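# Fish spanner from under battery guard, lay it in tray

## Task

Remove the spanner that has slipped beneath the transparent guard over the UPS batteries and leave it lying flat inside the tray. The exposed battery terminals and the link between them remain energised even though the breaker is off. The task fails if the spanner bridges any two terminals or if any part of the robot contacts a terminal. The hook lying on the bench is insulated and can be used as a tool.

## Robot and tools

Robot: two seven-joint arms, left_arm and right_arm, each ending in a parallel gripper. In the scene frame the origin sits at table-top height midway between the nominal bases. +x points out over the table, +z points up, and left_arm is on the +y side; these names do not match image left/right. Calibrated bases: left_arm at (+0.006, +0.358, 0) m, right_arm at (+0.038, -0.325, 0) m. A camera stand is behind the arms. Cameras: cam_high (fixed, overhead), cam_left_wrist and cam_right_wrist, all 672x504.

Gripper geometry: fingers point along the gripper's +z and close along its y. end_effector_position is the spot between the pads when closed, roughly 2 cm short of the fingertips; closing pushes the tips about 10 mm further along +z, mostly while the pads are wider than 40 mm apart.

The 14-number row: every motion argument is one flat list of 14 numbers covering both arms, even when only one moves. Order: left_arm dx, dy, dz, rx, ry, rz, opening, then right_arm dx, dy, dz, rx, ry, rz, opening. All values lie in [-1, 1]. dx, dy, dz are offsets along the scene-frame axes; 1.0 equals 0.6 m. rx, ry, rz form a single rotation vector in scene axes, turning about the Hand target's position; 1.0 equals 180 degrees. These six are offsets, not poses: they count from that arm's Hand target as it stood when the action or move began, so repeating an offset moves the arm again. A translation longer than 1.0 may be scaled down along its direction. Sending six zeros re-requests the current Hand target. The opening is absolute, not an offset: +1 is fully open (0.084 m), -1 is closed. A 0 in the opening slot is a real command, so resend the current opening to leave a gripper alone.

execute_actions(actions, cameras): actions is a list of actions; each action is a table of up to 15 rows (one per 1/30 s step), a short table repeating its last row to fill 15 steps. Each row is measured from the pose at the action's start, not from the previous row. Each action lasts 0.5 s. Images come back only with an empty actions list or when cameras names them (["all"], names, or []).

move(target, speed, blend, opening_speed, blocking, cameras): drives each gripper along a straight line toward its target. target is one 14-number row or a list of up to 15 rows, every row an offset from the same starting Hand targets. speed is m/s, 0.002 to 1 (default 0.25), rotation capped at twice that in rad/s; one value or one per target. blend (m) rounds corners between listed targets; 0 stops at each. opening_speed (0.2 or more per second on the -1..+1 scale) makes fingers change gradually. The whole move is capped at 10 s. Paths ignore obstacles and the other arm; faster moves lag and hit harder, and aiming far past a contact presses harder. blocking=false returns after about 0.5 s while the move continues. The result adds a move: line giving the ending (done, off_target, moving, held, fault) and limits (paced = pose clipped, held = steps withheld). An arm not named in the ending reached its pose within 3 mm and 2 degrees; neither done nor off_target says anything about contact.

wait(seconds 0 to 10): lets time pass holding the last commands; a running move continues. stop(): brakes a running move, needing some distance. zoom_image(camera, region [x0, y0, x1, y1] in pixels, at most 504 by 504): enlarges part of the newest image from that camera. clear_fault(arm): releases a reported torque fault on left_arm or right_arm. finished_scene(scene): ends the scene for good; call it only once the spanner rests flat in the tray with no robot support.

Result lines: end_effector_position (m), end_effector_quat_wxyz and velocities (m/s, rad/s) in the scene frame, possibly a few cm off at long reach. Hand target is the last commanded pose after clipping; next offsets start there. The controller limits each step's command to 70 mm and 16 degrees from the measured pose, so the gripper may stop short; send the remaining gap as an offset. grip_measured is the measured opening on the command scale; to hold something command clearly below it (about 24 N per pad). Joint velocities reading within noise means the arm is still. Tool commands lists current gripper commands. Joint torques include gravity and are noisy. MOTOR HOT appears at 65 °C; at 80 °C the arm brakes for 30 to 60 s or more.

Things to avoid: touching any battery terminal or the link with the robot, and letting the metal spanner bridge two terminals; use the insulated hook to drag it out rather than reaching under the guard. Do not let the spanner or hook fall off the table or drop from height, and do not release moving parts. Avoid fast strikes and hard pushes, especially on the guard, table or fixed items; contact torque at a joint's load limit (wrist pitch 14, wrist roll 14.7 N m, others 26.1 to 41) triggers a fault and stop. A motor held at its torque limit for 1 s also faults. Keep the arms apart: a clearance check may hold moves, but arm-to-arm presses can fail the scene, and a gripper closing on the other's fingers counts. To end a push, command the target back past the gripper. Large wrist turns can swing the elbow.

Each tool is called after "Emit:" by a JSON object that holds its "api" and its "payload".

## Session

Emit:
{"api": "execute_actions", "payload": {"actions": []}}

Emit:
{"api": "zoom_image", "payload": {"camera": "cam_high", "region": [150, 120, 500, 400]}}

Scene clock: 0.00 s.
left_arm: end_effector_position=(+0.2858, -0.1761, +0.2413) grip_measured=+1.00 end_effector_quat_wxyz=(-0.386, -0.060, +0.886, -0.250) | right_arm: end_effector_position=(+0.4811, -0.4475, +0.1906) grip_measured=+1.00 end_effector_quat_wxyz=(-0.250, -0.045, +0.824, -0.506)
Joint positions: left_arm=[-0.881 0.532 0.157 1.65 -1.014 1.489 2.568 0.084] | right_arm=[-0.428 0.622 0.774 1.368 -1.146 2.004 -2.626 0.084]
Joint velocities: within noise
Joint torques (N m): no reading
Hand target: left_arm +0.2858, -0.1761, +0.2413; -0.386, -0.060, +0.886, -0.250 | right_arm +0.4811, -0.4475, +0.1906; -0.250, -0.045, +0.824, -0.506
Tool commands: left_gripper/opening=+1.0 right_gripper/opening=+1.0

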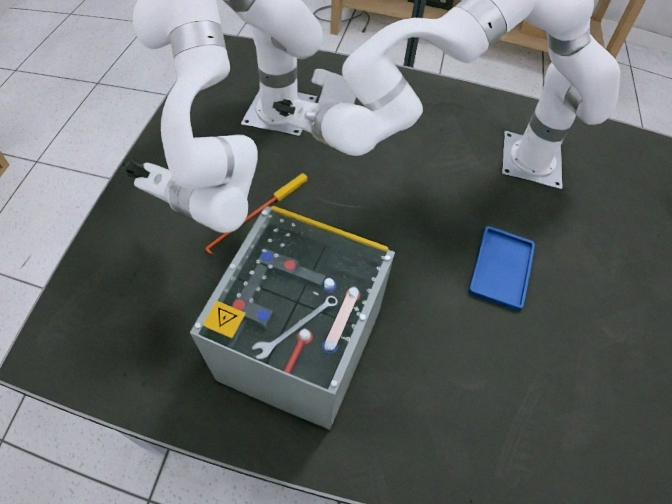

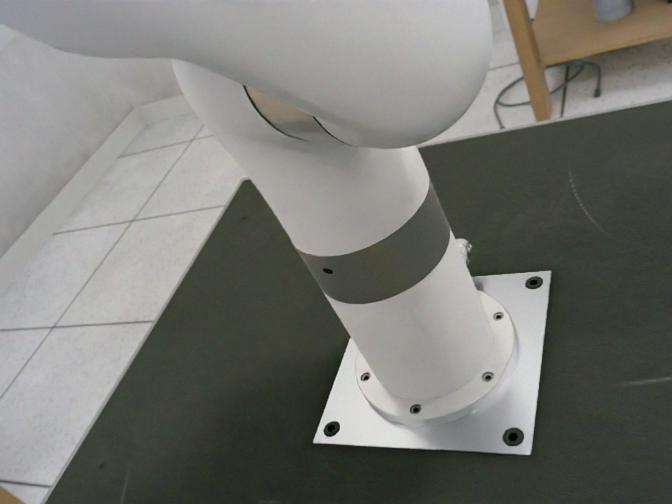

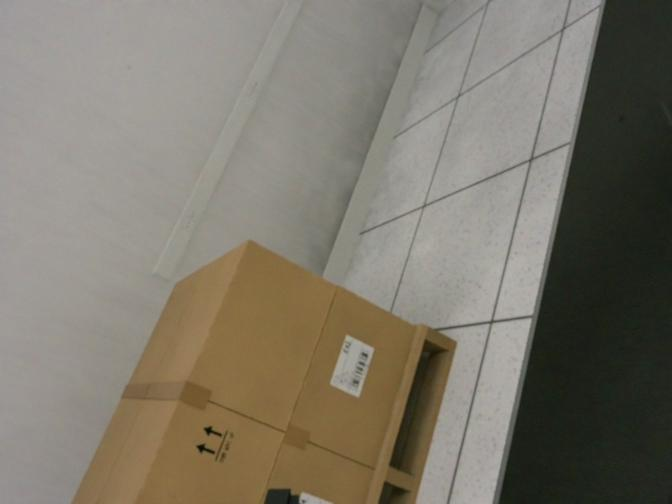

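Scaled by 1.440 from the camera's 672x504 image, which has a finer 960x720 frame.

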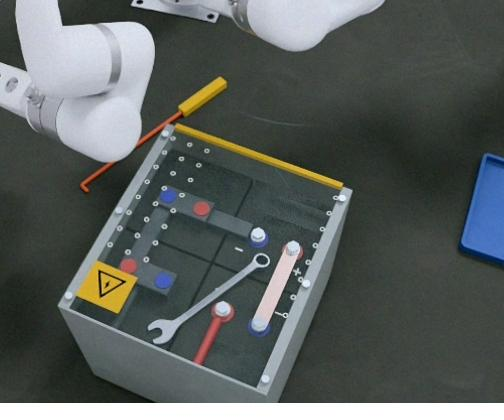

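Emit:
{"api": "zoom_image", "payload": {"camera": "cam_high", "region": [180, 190, 300, 310]}}

Emit:
{"api": "zoom_image", "payload": {"camera": "cam_high", "region": [280, 220, 400, 340]}}

Emit:
{"api": "zoom_image", "payload": {"camera": "cam_high", "region": [180, 290, 360, 440]}}

Scaled by 4.200 from the camera's 672x504 image, which has a finer 960x720 frame.

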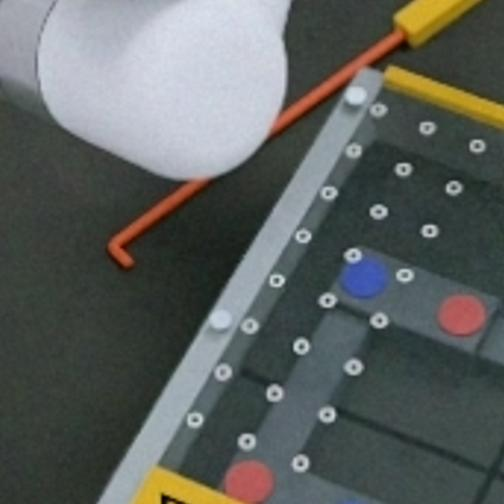

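Scaled by 4.200 from the camera's 672x504 image, which has a finer 960x720 frame.

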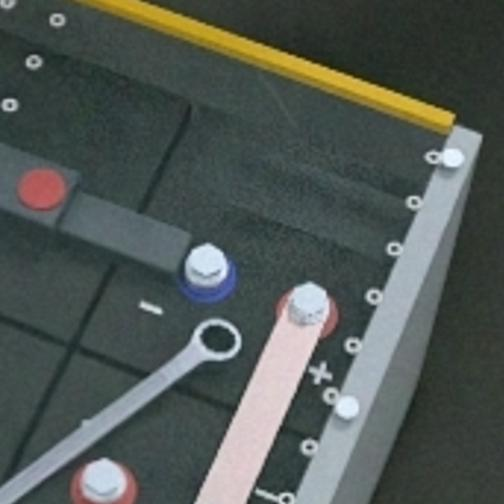

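Scaled by 2.800 from the camera's 672x504 image, which has a finer 960x720 frame.

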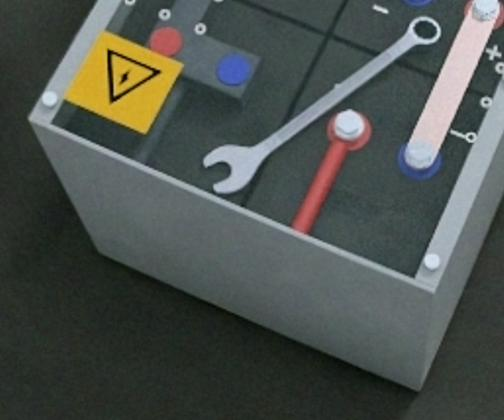

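Emit:
{"api": "move", "payload": {"target": [[0.06,0.15,0.25,-0.086,0.076,0.422,1,0,0,0,0,0,0,1],[0.107,0.127,0.05,-0.172,0.152,0.845,1,0,0,0,0,0,0,1]], "speed": 0.6, "blend": 0.05, "cameras": ["all"]}}

Scene clock: 50.77 s.
left_arm: end_effector_position=(+0.3463, -0.1035, +0.2771) grip_measured=+1.00 end_effector_quat_wxyz=(+0.029, +0.851, -0.053, +0.521) | right_arm: end_effector_position=(+0.4811, -0.4475, +0.1906) grip_measured=+1.00 end_effector_quat_wxyz=(-0.250, -0.045, +0.824, -0.506)
Joint positions: left_arm=[-1.403 0.497 0.014 1.435 -1.819 -1.061 1.082 0.084] | right_arm=[-0.428 0.622 0.774 1.368 -1.146 2.004 -2.626 0.084]
Joint torques (N m): left_arm=[3.8 -34.29 -1.71 16.9 -0.47 0.25 1.5] | right_arm=[-0.08 -27.51 4.87 12.16 -1.11 0.98 -0.15]
Hand target: left_arm +0.3463, -0.1036, +0.2772; +0.029, +0.851, -0.053, +0.521 (not the last commanded pose) | right_arm +0.4811, -0.4475, +0.1906; -0.250, -0.045, +0.824, -0.506
Off the commanded pose: left_arm 0.008 m, 10 deg | right_arm 0.000 m, 0 deg.
led back after a hold (left arm): the arm was led back toward your command in small steps, so it may still be short of it.
move: held (left_arm; a check stopped the path); limits=paced,held
pose unreachable (left arm): on one or more control steps of this call, first in action 0 (counted from 0), this arm could not follow its commanded pose, so it was not sent that pose on those steps. It may still have moved: this result reports where it is.
cause: moving toward the commanded pose would bring a part of the arm too close to another arm (a part of this arm just beyond joint 5 (forearm roll) and a part of the right arm just beyond its joint 2 (shoulder), where that arm would come to rest).
camera_calibration:
cam_left_wrist: T_world_to_cam=[[-0.134252, -0.990883, -0.0112405, -0.0248327], [-0.45318, 0.0714798, -0.888549, 0.47553], [0.881252, -0.114196, -0.458645, -0.0587338], [0, 0, 0, 1]] pos_world=[0.263926, -0.0653042, 0.395315]

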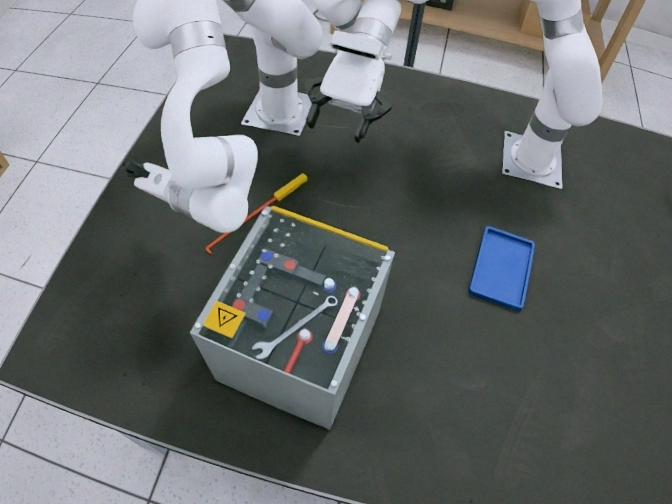

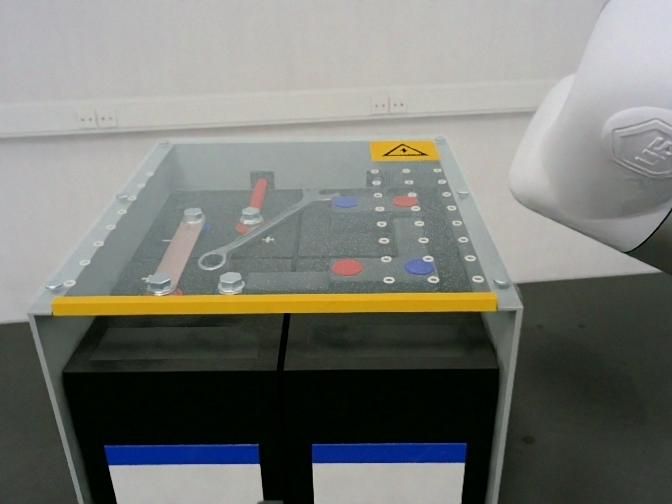

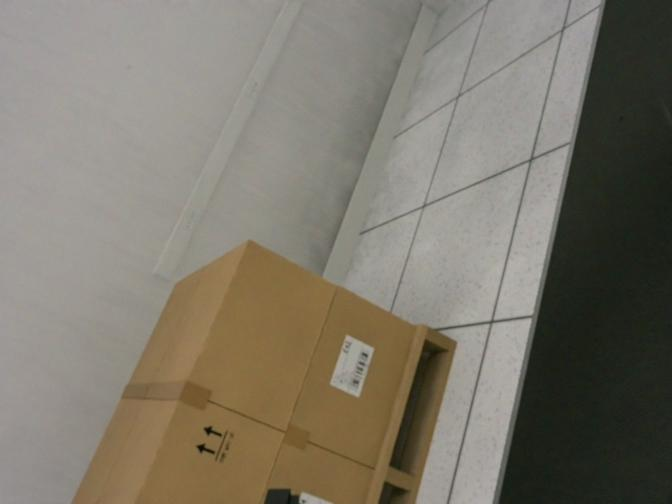

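Emit:
{"api": "move", "payload": {"target": [0,0,0,0,0,0,1,-0.54,-0.536,0.05,0,0,-0.333,0], "speed": 0.5}}

Emit:
{"api": "move", "payload": {"target": [-0.266,-0.079,-0.254,0.030,0.096,-0.126,0.2,0,0,0,0,0,0,0], "speed": 0.3, "cameras": ["cam_high","cam_left_wrist"]}}

Scene clock: 69.57 s.
left_arm: end_effector_position=(+0.3463, -0.1036, +0.2772) grip_measured=+1.00 end_effector_quat_wxyz=(+0.029, +0.851, -0.053, +0.521) | right_arm: end_effector_position=(+0.1572, -0.7690, +0.2206) grip_measured=-0.01 end_effector_quat_wxyz=(-0.469, +0.373, +0.737, -0.314)
Joint positions: left_arm=[-1.403 0.497 0.014 1.435 -1.819 -1.061 1.082 0.084] | right_arm=[-1.154 0.464 0.371 1.37 -0.998 1.876 -2.755 0.044]
Joint torques (N m): left_arm=[3.99 -34.01 -1.61 17.78 -0.28 0.07 1.51] | right_arm=[-4.71 -22.12 -0.2 16.66 -4.11 1.95 -1.27]
Hand target: left_arm +0.3463, -0.1036, +0.2772; +0.029, +0.851, -0.053, +0.521 | right_arm +0.1571, -0.7691, +0.2206; -0.469, +0.373, +0.737, -0.314
Off the commanded pose: left_arm 0.000 m, 0 deg | right_arm 0.000 m, 0 deg.
move: done; limits=paced

Scene clock: 70.97 s.
left_arm: end_effector_position=(+0.1867, -0.1509, +0.1248) grip_measured=+0.19 end_effector_quat_wxyz=(+0.099, +0.893, -0.238, +0.369) | right_arm: end_effector_position=(+0.1571, -0.7691, +0.2206) grip_measured=-0.01 end_effector_quat_wxyz=(-0.469, +0.373, +0.737, -0.314)
Joint positions: left_arm=[-1.523 0.517 -0.142 1.166 -1.797 -0.777 0.951 0.052] | right_arm=[-1.154 0.464 0.371 1.37 -0.998 1.876 -2.755 0.044]
Joint torques (N m): left_arm=[-3.77 -23.03 -2.93 12.98 3.56 -0.06 -1.4] | right_arm=[-4.48 -21.89 -0.3 16.69 -3.95 1.97 -1.33]
Hand target: left_arm +0.1867, -0.1510, +0.1248; +0.099, +0.893, -0.238, +0.369 | right_arm +0.1571, -0.7691, +0.2206; -0.469, +0.373, +0.737, -0.314
Off the commanded pose: left_arm 0.000 m, 0 deg | right_arm 0.000 m, 0 deg.
move: done
camera_calibration:
cam_left_wrist: T_world_to_cam=[[-0.510325, -0.859981, -0.00092668, -0.00622547], [-0.610674, 0.363141, -0.703708, 0.321677], [0.605512, -0.358554, -0.710488, 0.052699], [0, 0, 0, 1]] pos_world=[0.161353, -0.103272, 0.263803]
Images, in order (width x height): cam_high 672x504, cam_left_wrist 672x504.

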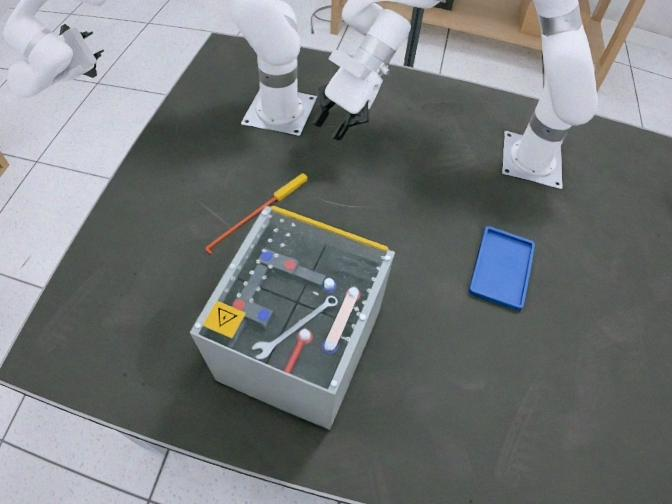

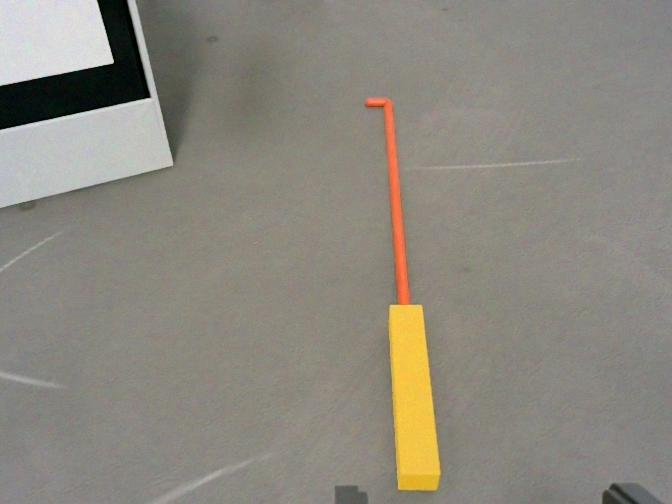

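Emit:
{"api": "move", "payload": {"target": [[0.115,-0.075,-0.13,0,0,-0.011,0.2,0,0,0,0,0,0,0],[0.154,-0.1,-0.173,0,0,-0.011,0.2,0,0,0,0,0,0,0]], "speed": [0.25,0.06], "blend": [0.01,0], "cameras": ["cam_left_wrist"]}}

Scene clock: 84.43 s.
left_arm: end_effector_position=(+0.2792, -0.2110, +0.0213) grip_measured=+0.19 end_effector_quat_wxyz=(+0.105, +0.889, -0.253, +0.368) | right_arm: end_effector_position=(+0.1571, -0.7691, +0.2206) grip_measured=-0.01 end_effector_quat_wxyz=(-0.469, +0.373, +0.737, -0.314)
Joint positions: left_arm=[-1.428 0.886 -0.035 1.451 -1.561 -0.603 0.86 0.052] | right_arm=[-1.154 0.464 0.371 1.37 -0.998 1.876 -2.755 0.044]
Joint torques (N m): left_arm=[5.4 -16.21 -2.29 9.45 -2.41 1.54 1.51] | right_arm=[-4.41 -21.99 0.03 16.65 -4.06 1.95 -1.26]
Hand target: left_arm +0.2791, -0.2110, +0.0210; +0.105, +0.889, -0.253, +0.367 | right_arm +0.1571, -0.7691, +0.2206; -0.469, +0.373, +0.737, -0.314
Off the commanded pose: left_arm 0.000 m, 0 deg | right_arm 0.000 m, 0 deg.
move: done
camera_calibration:
cam_left_wrist: T_world_to_cam=[[-0.539789, -0.8418, -0.000768996, 0.00122324], [-0.597493, 0.383774, -0.704073, 0.327724], [0.592984, -0.379591, -0.710127, -0.0993342], [0, 0, 0, 1]] pos_world=[0.255376, -0.162449, 0.160203]
Images, in order (width x height): cam_left_wrist 672x504.

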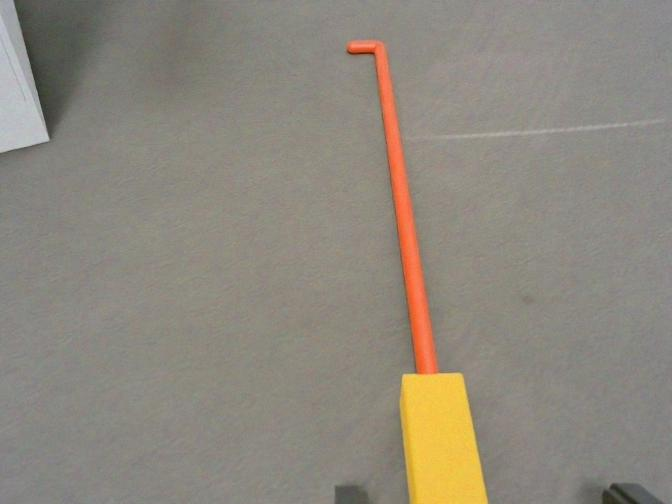

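Emit:
{"api": "move", "payload": {"target": [0.003,0.004,0,0,0,0,-0.9,0,0,0,0,0,0,0], "speed": 0.1, "opening_speed": 1.5}}

Emit:
{"api": "move", "payload": {"target": [0,0,0.15,0,0,0,-0.9,0,0,0,0,0,0,0], "speed": 0.15, "cameras": ["cam_left_wrist","cam_high"]}}

Scene clock: 90.07 s.
left_arm: end_effector_position=(+0.2811, -0.2085, +0.0213) grip_measured=-0.64 end_effector_quat_wxyz=(+0.105, +0.889, -0.253, +0.368) | right_arm: end_effector_position=(+0.1571, -0.7691, +0.2206) grip_measured=-0.01 end_effector_quat_wxyz=(-0.469, +0.373, +0.737, -0.314)
Joint positions: left_arm=[-1.427 0.879 -0.031 1.436 -1.547 -0.599 0.844 0.016] | right_arm=[-1.154 0.464 0.371 1.37 -0.998 1.876 -2.755 0.044]
Joint torques (N m): left_arm=[4.39 -4.16 -8.37 -10.34 -2.3 5.22 -1.4] | right_arm=[-4.03 -22.15 0.27 16.77 -4 1.95 -1.18]
Hand target: left_arm +0.2809, -0.2086, +0.0210; +0.105, +0.889, -0.253, +0.367 | right_arm +0.1571, -0.7691, +0.2206; -0.469, +0.373, +0.737, -0.314
Off the commanded pose: left_arm 0.000 m, 0 deg | right_arm 0.000 m, 0 deg.
move: done

Scene clock: 91.40 s.
left_arm: end_effector_position=(+0.2809, -0.2085, +0.1110) grip_measured=-0.64 end_effector_quat_wxyz=(+0.105, +0.889, -0.253, +0.367) | right_arm: end_effector_position=(+0.1571, -0.7691, +0.2206) grip_measured=-0.01 end_effector_quat_wxyz=(-0.469, +0.373, +0.737, -0.314)
Joint positions: left_arm=[-1.348 0.71 -0.126 1.502 -1.828 -0.67 1.239 0.016] | right_arm=[-1.154 0.464 0.371 1.37 -0.998 1.876 -2.755 0.044]
Joint torques (N m): left_arm=[3.85 -28.47 -2.67 17.57 -0.41 -2.18 1.35] | right_arm=[-3.76 -22.03 0.33 16.7 -4.04 1.97 -1.2]
Hand target: left_arm +0.2809, -0.2086, +0.1110; +0.105, +0.889, -0.253, +0.367 | right_arm +0.1571, -0.7691, +0.2206; -0.469, +0.373, +0.737, -0.314
Off the commanded pose: left_arm 0.000 m, 0 deg | right_arm 0.000 m, 0 deg.
move: done
camera_calibration:
cam_left_wrist: T_world_to_cam=[[-0.539921, -0.841715, -0.000814779, 0.00434375], [-0.597712, 0.384086, -0.703718, 0.391051], [0.592643, -0.379465, -0.710479, -0.0355948], [0, 0, 0, 1]] pos_world=[0.257176, -0.160048, 0.249903]
Images, in order (width x height): cam_high 672x504, cam_left_wrist 672x504.

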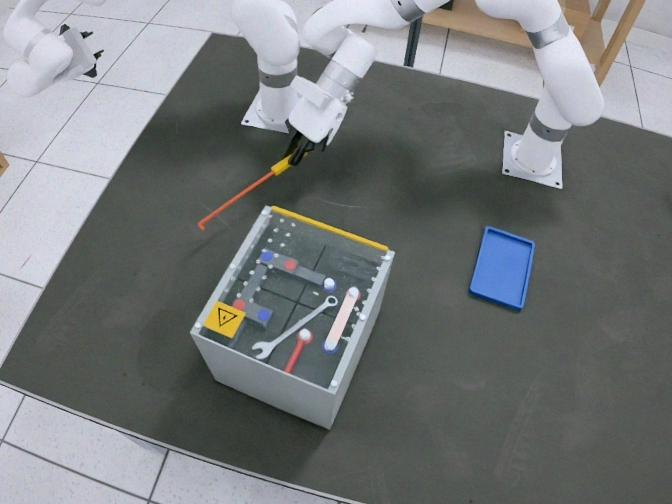

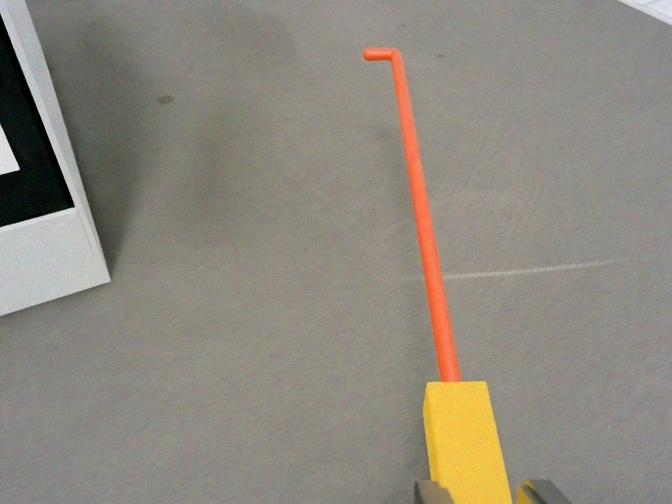

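Emit:
{"api": "move", "payload": {"target": [[-0.13,0.05,0.1,0,0,0,-0.9,0,0,0,0,0,0,0],[-0.102,0.322,0.173,-0.475,0.167,0.110,-0.9,0,0,0,0,0,0,0]], "speed": 0.35, "blend": [0.03,0], "cameras": ["cam_left_wrist","cam_high"]}}

Scene clock: 118.57 s.
left_arm: end_effector_position=(+0.2196, -0.0155, +0.2152) grip_measured=-0.64 end_effector_quat_wxyz=(+0.667, +0.669, +0.233, +0.230) | right_arm: end_effector_position=(+0.1571, -0.7691, +0.2206) grip_measured=-0.01 end_effector_quat_wxyz=(-0.469, +0.373, +0.737, -0.314)
Joint positions: left_arm=[-1.881 0.652 0.64 0.247 -0.407 -1.691 -2.033 0.016] | right_arm=[-1.154 0.464 0.371 1.37 -0.998 1.876 -2.755 0.044]
Joint torques (N m): left_arm=[-3.51 -11.35 6.97 4.12 -3.15 -2.19 -1.29] | right_arm=[-3.66 -22.25 0.69 16.6 -4.13 1.97 -1.12]
Hand target: left_arm +0.2197, -0.0154, +0.2148; +0.668, +0.668, +0.233, +0.230 | right_arm +0.1571, -0.7691, +0.2206; -0.469, +0.373, +0.737, -0.314
Off the commanded pose: left_arm 0.000 m, 0 deg | right_arm 0.000 m, 0 deg.
joint sent to its limit (left arm) — joint 6 (wrist pitch), lower limit. The joint targets still meet the commanded pose.
move: done; limits=paced
camera_calibration:
cam_left_wrist: T_world_to_cam=[[-0.010281, -0.00129377, 0.999946, -0.184814], [-0.787067, -0.616803, -0.0088903, 0.230129], [0.616781, -0.787117, 0.00532306, -0.017634], [0, 0, 0, 1]] pos_world=[0.190103, 0.127825, 0.186944]
Images, in order (width x height): cam_high 672x504, cam_left_wrist 672x504.

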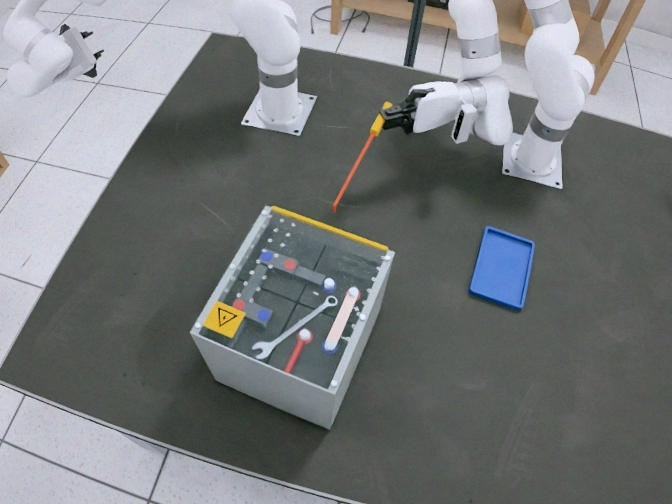

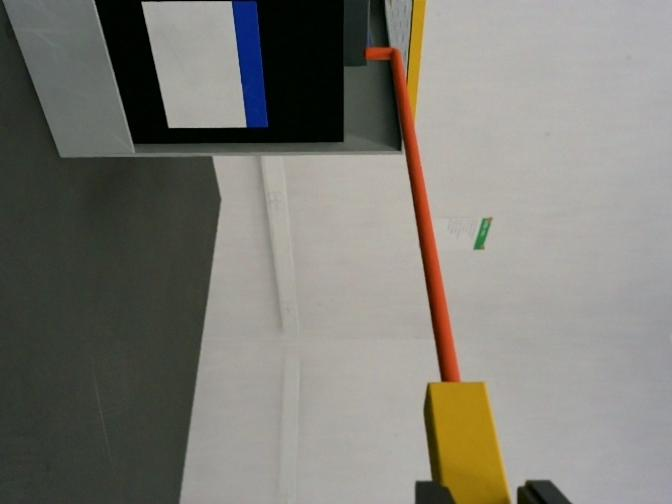

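Emit:
{"api": "zoom_image", "payload": {"camera": "cam_high", "region": [245, 265, 375, 365]}}

Emit:
{"api": "zoom_image", "payload": {"camera": "cam_left_wrist", "region": [300, 0, 450, 160]}}

Scaled by 3.877 from the camera's 672x504 image, which has a finer 960x720 frame.

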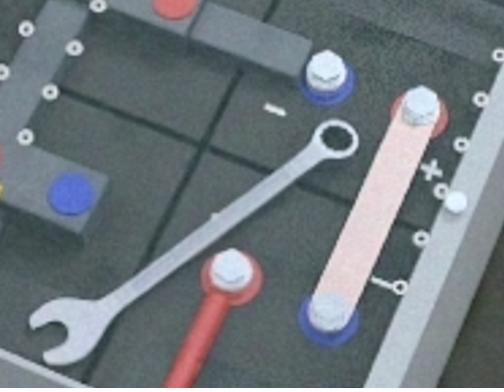

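Scaled by 3.150 from the camera's 672x504 image, which has a finer 960x720 frame.

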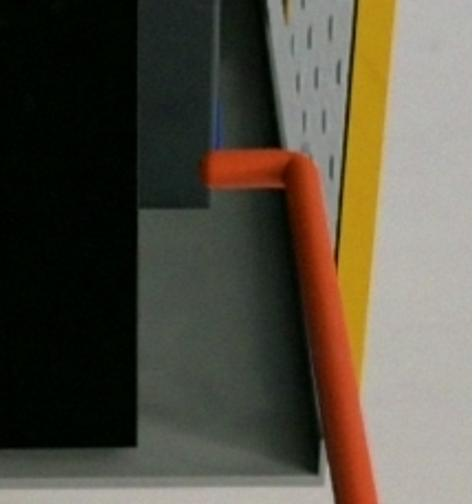

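Emit:
{"api": "move", "payload": {"target": [0.125,0.04,0.004,0,0,0,-0.9,0,0,0,0,0,0,0], "speed": 0.12, "cameras": ["cam_left_wrist","cam_high"]}}

Emit:
{"api": "zoom_image", "payload": {"camera": "cam_high", "region": [270, 190, 400, 320]}}

Emit:
{"api": "zoom_image", "payload": {"camera": "cam_left_wrist", "region": [280, 0, 480, 200]}}

Scene clock: 172.70 s.
left_arm: end_effector_position=(+0.2945, +0.0081, +0.2179) grip_measured=-0.64 end_effector_quat_wxyz=(+0.657, +0.674, +0.243, +0.235) | right_arm: end_effector_position=(+0.1571, -0.7691, +0.2206) grip_measured=-0.01 end_effector_quat_wxyz=(-0.469, +0.373, +0.737, -0.314)
Joint positions: left_arm=[-1.879 0.888 1.031 0.303 -0.117 -1.691 -2.326 0.016] | right_arm=[-1.154 0.464 0.371 1.37 -0.998 1.876 -2.755 0.044]
Joint torques (N m): left_arm=[-3.41 -10.51 10.83 4.44 -3.7 -1.68 -1.39] | right_arm=[-3.28 -22.23 1.02 16.5 -4.06 1.91 -1.11]
Hand target: left_arm +0.2947, +0.0086, +0.2172; +0.668, +0.668, +0.233, +0.230 | right_arm +0.1571, -0.7691, +0.2206; -0.469, +0.373, +0.737, -0.314
Off the commanded pose: left_arm 0.001 m, 2 deg | right_arm 0.000 m, 0 deg.
joint sent to its limit (left arm) — joint 6 (wrist pitch), lower limit. The joint targets still meet the commanded pose.
move: done
camera_calibration:
cam_left_wrist: T_world_to_cam=[[0.00286269, -0.0189445, 0.999816, -0.19041], [-0.774284, -0.632762, -0.00977265, 0.300246], [0.632831, -0.774114, -0.0164799, -0.0454178], [0, 0, 0, 1]] pos_world=[0.261762, 0.151218, 0.19256]
Images, in order (width x height): cam_high 672x504, cam_left_wrist 672x504.

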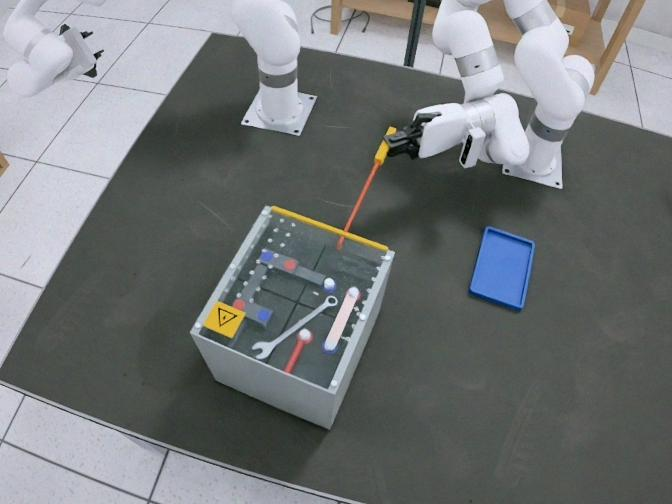

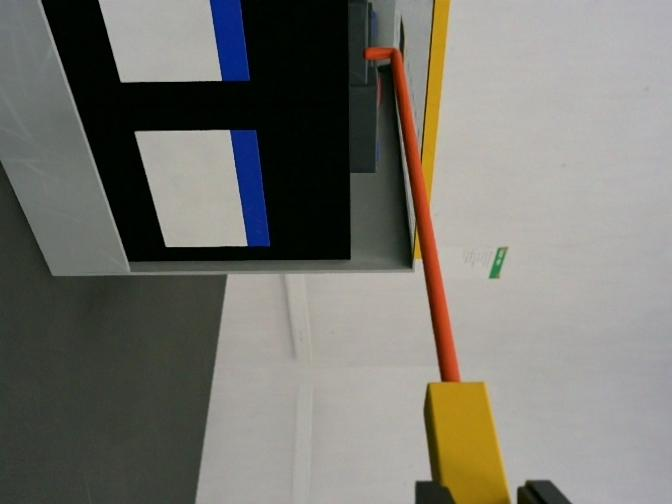

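Scaled by 3.877 from the camera's 672x504 image, which has a finer 960x720 frame.

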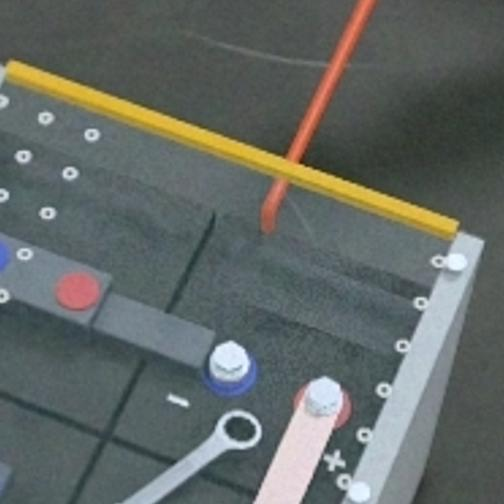

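Scaled by 2.520 from the camera's 672x504 image, which has a finer 960x720 frame.

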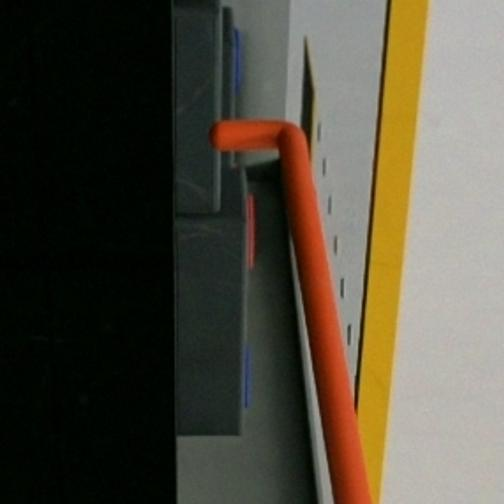

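Emit:
{"api": "move", "payload": {"target": [[0,0,0.0133,0,0,0,-0.9,0,0,0,0,0,0,0],[0.1,0.036,0.0133,0,0,0,-0.9,0,0,0,0,0,0,0],[0.136,0.036,0.0133,0,0,0,-0.9,0,0,0,0,0,0,0]], "speed": 0.08, "blend": [0.003,0.003,0], "cameras": ["cam_left_wrist","cam_high"]}}

Emit:
{"api": "zoom_image", "payload": {"camera": "cam_high", "region": [290, 240, 390, 340]}}

Emit:
{"api": "zoom_image", "payload": {"camera": "cam_left_wrist", "region": [280, 0, 480, 200]}}

Scene clock: 189.30 s.
left_arm: end_effector_position=(+0.3761, +0.0294, +0.2262) grip_measured=-0.64 end_effector_quat_wxyz=(+0.648, +0.677, +0.254, +0.240) | right_arm: end_effector_position=(+0.1571, -0.7691, +0.2206) grip_measured=-0.01 end_effector_quat_wxyz=(-0.469, +0.373, +0.737, -0.314)
Joint positions: left_arm=[-1.613 0.913 1.11 0.468 0.131 -1.691 -2.347 0.016] | right_arm=[-1.154 0.464 0.371 1.37 -0.998 1.876 -2.755 0.044]
Joint torques (N m): left_arm=[3.86 -22.07 7.31 6.53 1.01 -1.43 1.48] | right_arm=[-2.93 -22.09 1.16 16.45 -3.99 1.96 -0.96]
Hand target: left_arm +0.3763, +0.0302, +0.2252; +0.668, +0.668, +0.233, +0.230 | right_arm +0.1571, -0.7691, +0.2206; -0.469, +0.373, +0.737, -0.314
Off the commanded pose: left_arm 0.001 m, 4 deg | right_arm 0.000 m, 0 deg.
joint sent to its limit (left arm) — joint 6 (wrist pitch), lower limit. The joint targets are off in orientation, not in position.
move: off_target (left_arm)
camera_calibration:
cam_left_wrist: T_world_to_cam=[[0.0169724, -0.0328663, 0.999316, -0.203342], [-0.758363, -0.651776, -0.00855608, 0.371333], [0.651611, -0.757699, -0.0359868, -0.0834436], [0, 0, 0, 1]] pos_world=[0.339429, 0.172117, 0.203377]
Images, in order (width x height): cam_high 672x504, cam_left_wrist 672x504.

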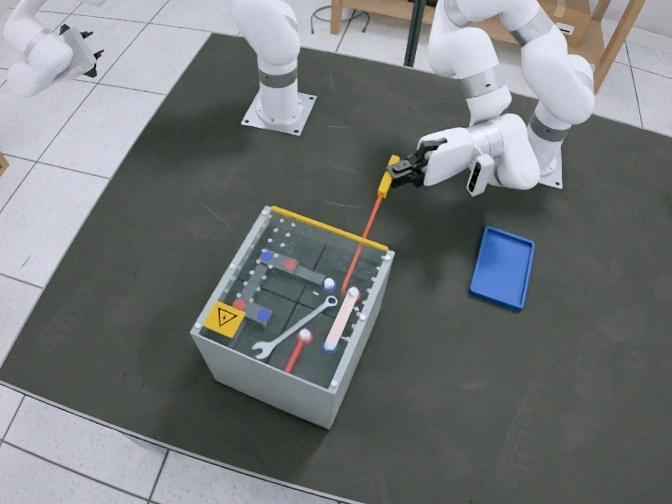

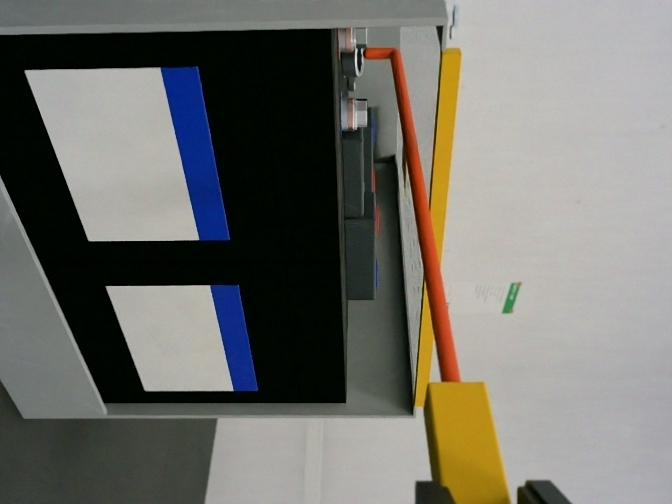

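Scaled by 5.040 from the camera's 672x504 image, which has a finer 960x720 frame.

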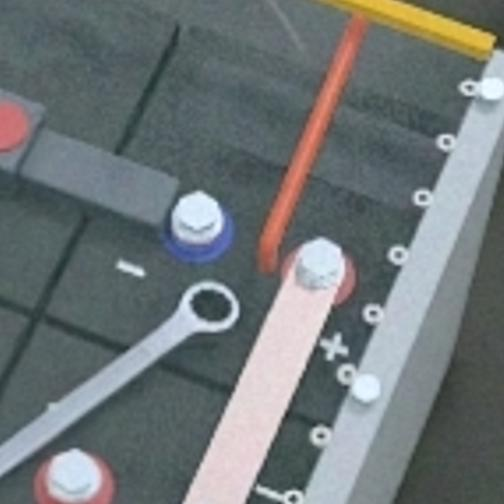

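Scaled by 2.520 from the camera's 672x504 image, which has a finer 960x720 frame.

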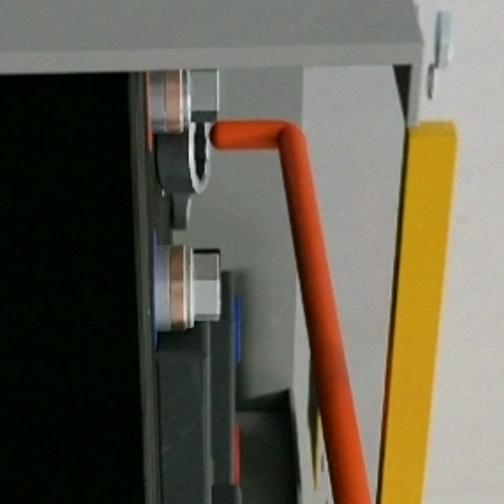

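Emit:
{"api": "move", "payload": {"target": [0.027,-0.0225,0,0,0,0,-0.9,0,0,0,0,0,0,0], "speed": 0.08, "cameras": ["cam_left_wrist","cam_high"]}}

Emit:
{"api": "zoom_image", "payload": {"camera": "cam_high", "region": [300, 260, 370, 330]}}

Emit:
{"api": "zoom_image", "payload": {"camera": "cam_left_wrist", "region": [300, 0, 450, 150]}}

Scene clock: 199.27 s.
left_arm: end_effector_position=(+0.3924, +0.0163, +0.2260) grip_measured=-0.64 end_effector_quat_wxyz=(+0.665, +0.670, +0.235, +0.231) | right_arm: end_effector_position=(+0.1571, -0.7691, +0.2206) grip_measured=-0.01 end_effector_quat_wxyz=(-0.469, +0.373, +0.737, -0.314)
Joint positions: left_arm=[-1.391 0.791 0.895 0.565 0.201 -1.691 -2.149 0.016] | right_arm=[-1.154 0.464 0.371 1.37 -0.998 1.876 -2.755 0.044]
Joint torques (N m): left_arm=[3.75 -24.72 5.64 8.09 1.18 -1.33 1.59] | right_arm=[-2.62 -22.42 1.49 16.59 -4.02 2.01 -0.91]
Hand target: left_arm +0.3925, +0.0167, +0.2252; +0.668, +0.668, +0.233, +0.230 | right_arm +0.1571, -0.7691, +0.2206; -0.469, +0.373, +0.737, -0.314
Off the commanded pose: left_arm 0.001 m, 1 deg | right_arm 0.000 m, 0 deg.
joint sent to its limit (left arm) — joint 6 (wrist pitch), lower limit. The joint targets still meet the commanded pose.
move: done
camera_calibration:
cam_left_wrist: T_world_to_cam=[[-0.00673743, -0.00580488, 0.99996, -0.195174], [-0.784598, -0.619941, -0.00888521, 0.384902], [0.619968, -0.784627, -0.00037769, -0.0992623], [0, 0, 0, 1]] pos_world=[0.362218, 0.1596, 0.198549]
Images, in order (width x height): cam_high 672x504, cam_left_wrist 672x504.

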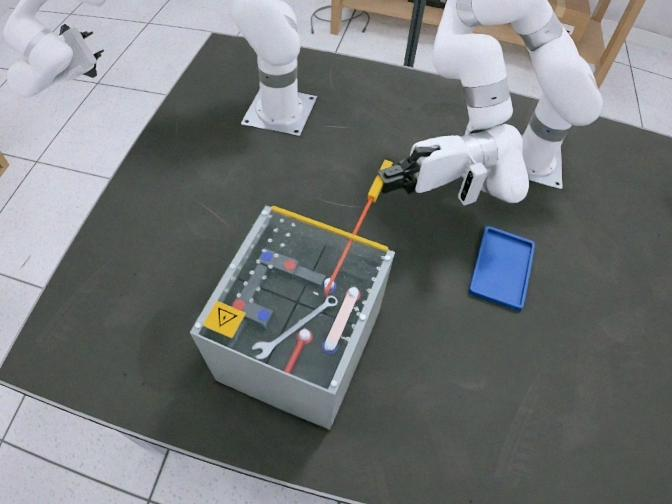

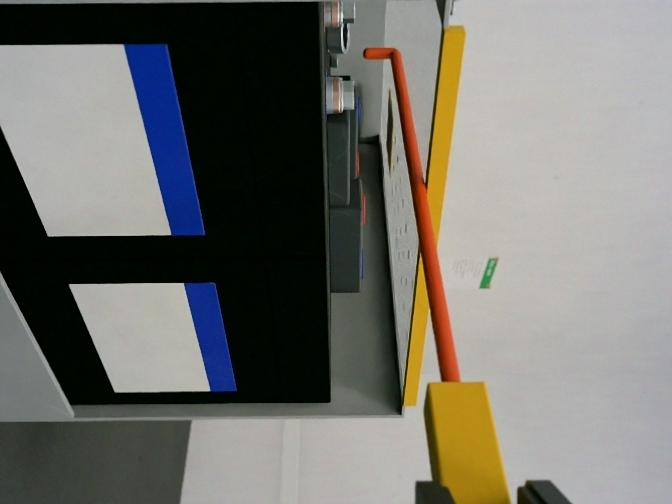

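Scaled by 7.200 from the camera's 672x504 image, which has a finer 960x720 frame.

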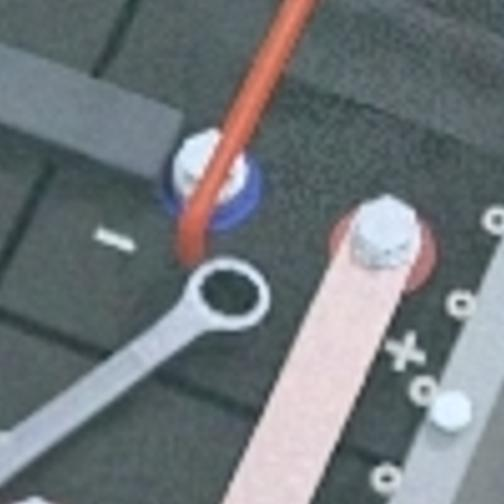

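Scaled by 3.360 from the camera's 672x504 image, which has a finer 960x720 frame.

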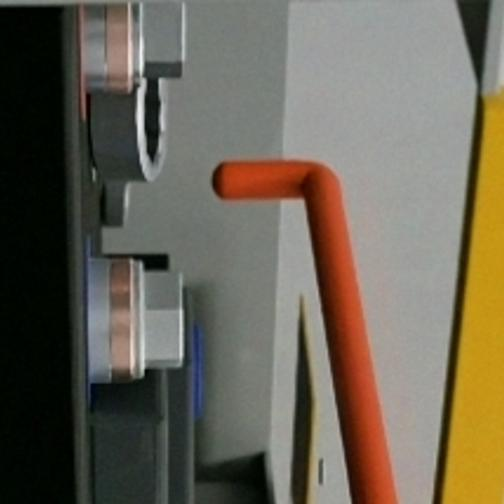

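Emit:
{"api": "move", "payload": {"target": [0.0025,0.0157,-0.01,0,0,0,-0.9,0,0,0,0,0,0,0], "speed": 0.08, "cameras": ["cam_left_wrist","cam_high"]}}

Emit:
{"api": "zoom_image", "payload": {"camera": "cam_high", "region": [300, 260, 370, 330]}}

Emit:
{"api": "zoom_image", "payload": {"camera": "cam_left_wrist", "region": [300, 0, 450, 150]}}

Scene clock: 207.83 s.
left_arm: end_effector_position=(+0.3940, +0.0259, +0.2199) grip_measured=-0.64 end_effector_quat_wxyz=(+0.666, +0.670, +0.234, +0.230) | right_arm: end_effector_position=(+0.1571, -0.7691, +0.2206) grip_measured=-0.01 end_effector_quat_wxyz=(-0.469, +0.373, +0.737, -0.314)
Joint positions: left_arm=[-1.151 0.681 0.656 0.556 0.278 -1.691 -1.948 0.016] | right_arm=[-1.154 0.464 0.371 1.37 -0.998 1.876 -2.755 0.044]
Joint torques (N m): left_arm=[4.1 -26.19 2.7 8.43 1.51 -1.21 1.67] | right_arm=[-2.31 -22.28 1.56 16.65 -3.88 1.93 -0.94]
Hand target: left_arm +0.3940, +0.0262, +0.2192; +0.668, +0.668, +0.233, +0.230 | right_arm +0.1571, -0.7691, +0.2206; -0.469, +0.373, +0.737, -0.314
Off the commanded pose: left_arm 0.001 m, 0 deg | right_arm 0.000 m, 0 deg.
joint sent to its limit (left arm) — joint 6 (wrist pitch), lower limit. The joint targets still meet the commanded pose.
move: done
camera_calibration:
cam_left_wrist: T_world_to_cam=[[-0.00785239, -0.00422647, 0.99996, -0.188464], [-0.786655, -0.61733, -0.0087866, 0.392797], [0.617343, -0.786693, 0.00152274, -0.092001], [0, 0, 0, 1]] pos_world=[0.364312, 0.169313, 0.192048]
Images, in order (width x height): cam_high 672x504, cam_left_wrist 672x504.

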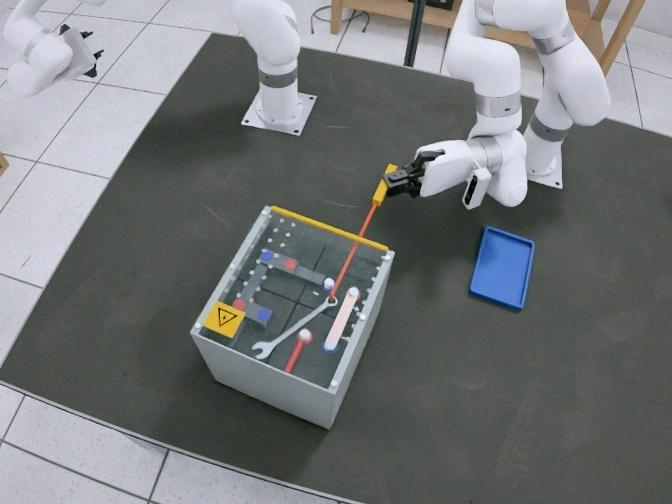

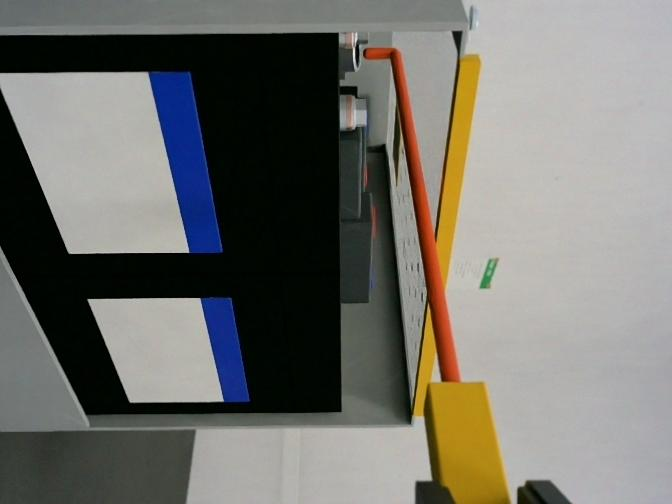

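Scaled by 7.200 from the camera's 672x504 image, which has a finer 960x720 frame.

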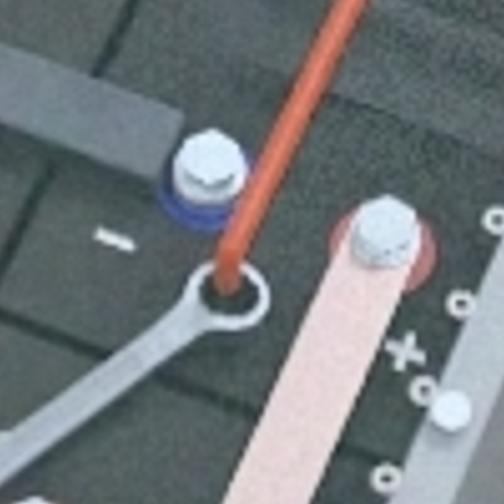

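Scaled by 3.360 from the camera's 672x504 image, which has a finer 960x720 frame.

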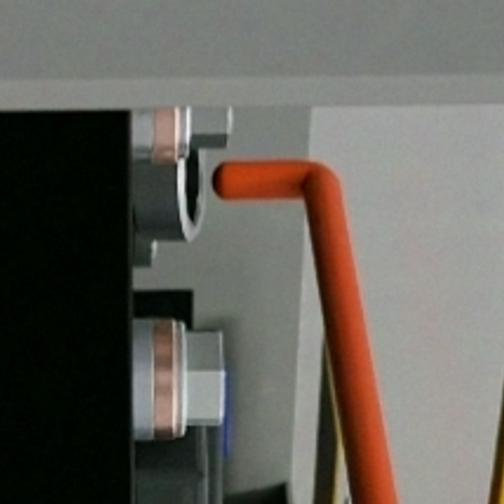

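Emit:
{"api": "move", "payload": {"target": [[0.001,0.001,-0.0135,0,0,0,-0.9,0,0,0,0,0,0,0],[-0.041,0.0135,-0.0135,0,0,0,-0.9,0,0,0,0,0,0,0],[-0.075,0.0167,-0.0135,0,0,0,-0.9,0,0,0,0,0,0,0]], "speed": 0.04, "blend": [0,0.003,0], "cameras": ["cam_left_wrist","cam_high"]}}

Emit:
{"api": "zoom_image", "payload": {"camera": "cam_high", "region": [260, 240, 380, 360]}}

Emit:
{"api": "zoom_image", "payload": {"camera": "cam_left_wrist", "region": [300, 0, 450, 150]}}

Scene clock: 222.53 s.
left_arm: end_effector_position=(+0.3492, +0.0360, +0.2118) grip_measured=-0.64 end_effector_quat_wxyz=(+0.664, +0.673, +0.234, +0.228) | right_arm: end_effector_position=(+0.1571, -0.7691, +0.2206) grip_measured=-0.01 end_effector_quat_wxyz=(-0.469, +0.373, +0.737, -0.314)
Joint positions: left_arm=[-0.546 0.548 -0.057 0.395 0.32 -1.691 -1.499 0.016] | right_arm=[-1.154 0.464 0.371 1.37 -0.998 1.876 -2.755 0.044]
Joint torques (N m): left_arm=[4.08 -15.69 -3.27 6.84 2.45 -0.93 1.57] | right_arm=[-2.19 -22.68 1.81 16.5 -3.96 2.01 -0.82]
Hand target: left_arm +0.3490, +0.0362, +0.2111; +0.668, +0.668, +0.233, +0.230 | right_arm +0.1571, -0.7691, +0.2206; -0.469, +0.373, +0.737, -0.314
Off the commanded pose: left_arm 0.001 m, 1 deg | right_arm 0.000 m, 0 deg.
joint sent to its limit (left arm) — joint 6 (wrist pitch), lower limit. The joint targets still meet the commanded pose.
move: done
camera_calibration:
cam_left_wrist: T_world_to_cam=[[-0.00315554, -0.00926783, 0.999952, -0.18217], [-0.789192, -0.614092, -0.00818202, 0.364429], [0.614139, -0.78918, -0.0053763, -0.0537311], [0, 0, 0, 1]] pos_world=[0.320028, 0.179702, 0.184854]
Images, in order (width x height): cam_high 672x504, cam_left_wrist 672x504.

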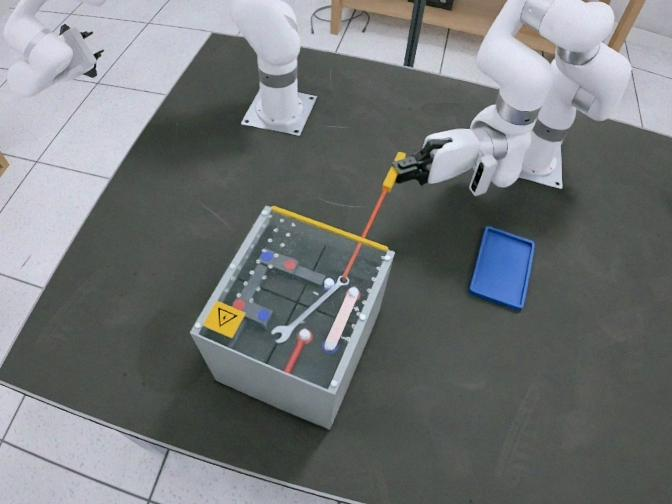

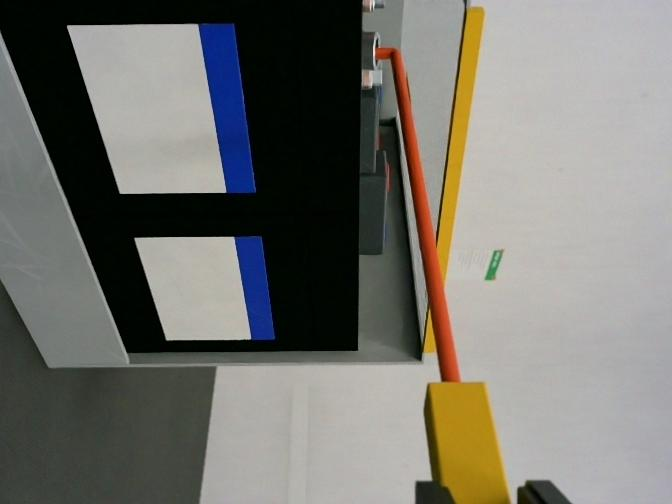

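Scaled by 4.200 from the camera's 672x504 image, which has a finer 960x720 frame.

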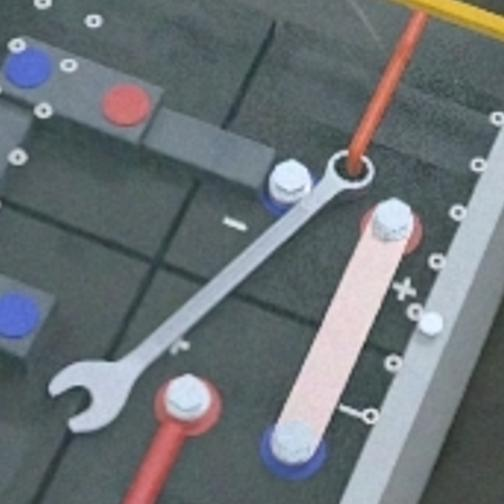

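Scaled by 3.360 from the camera's 672x504 image, which has a finer 960x720 frame.

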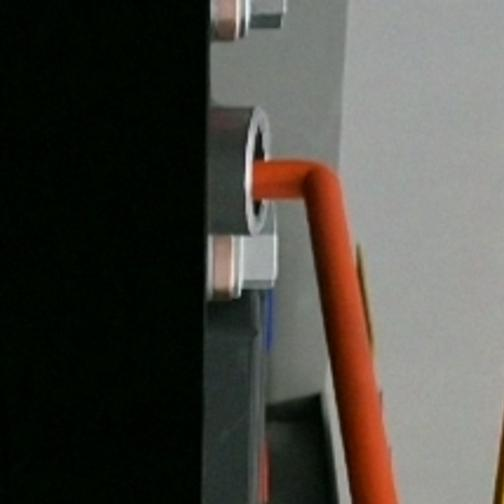

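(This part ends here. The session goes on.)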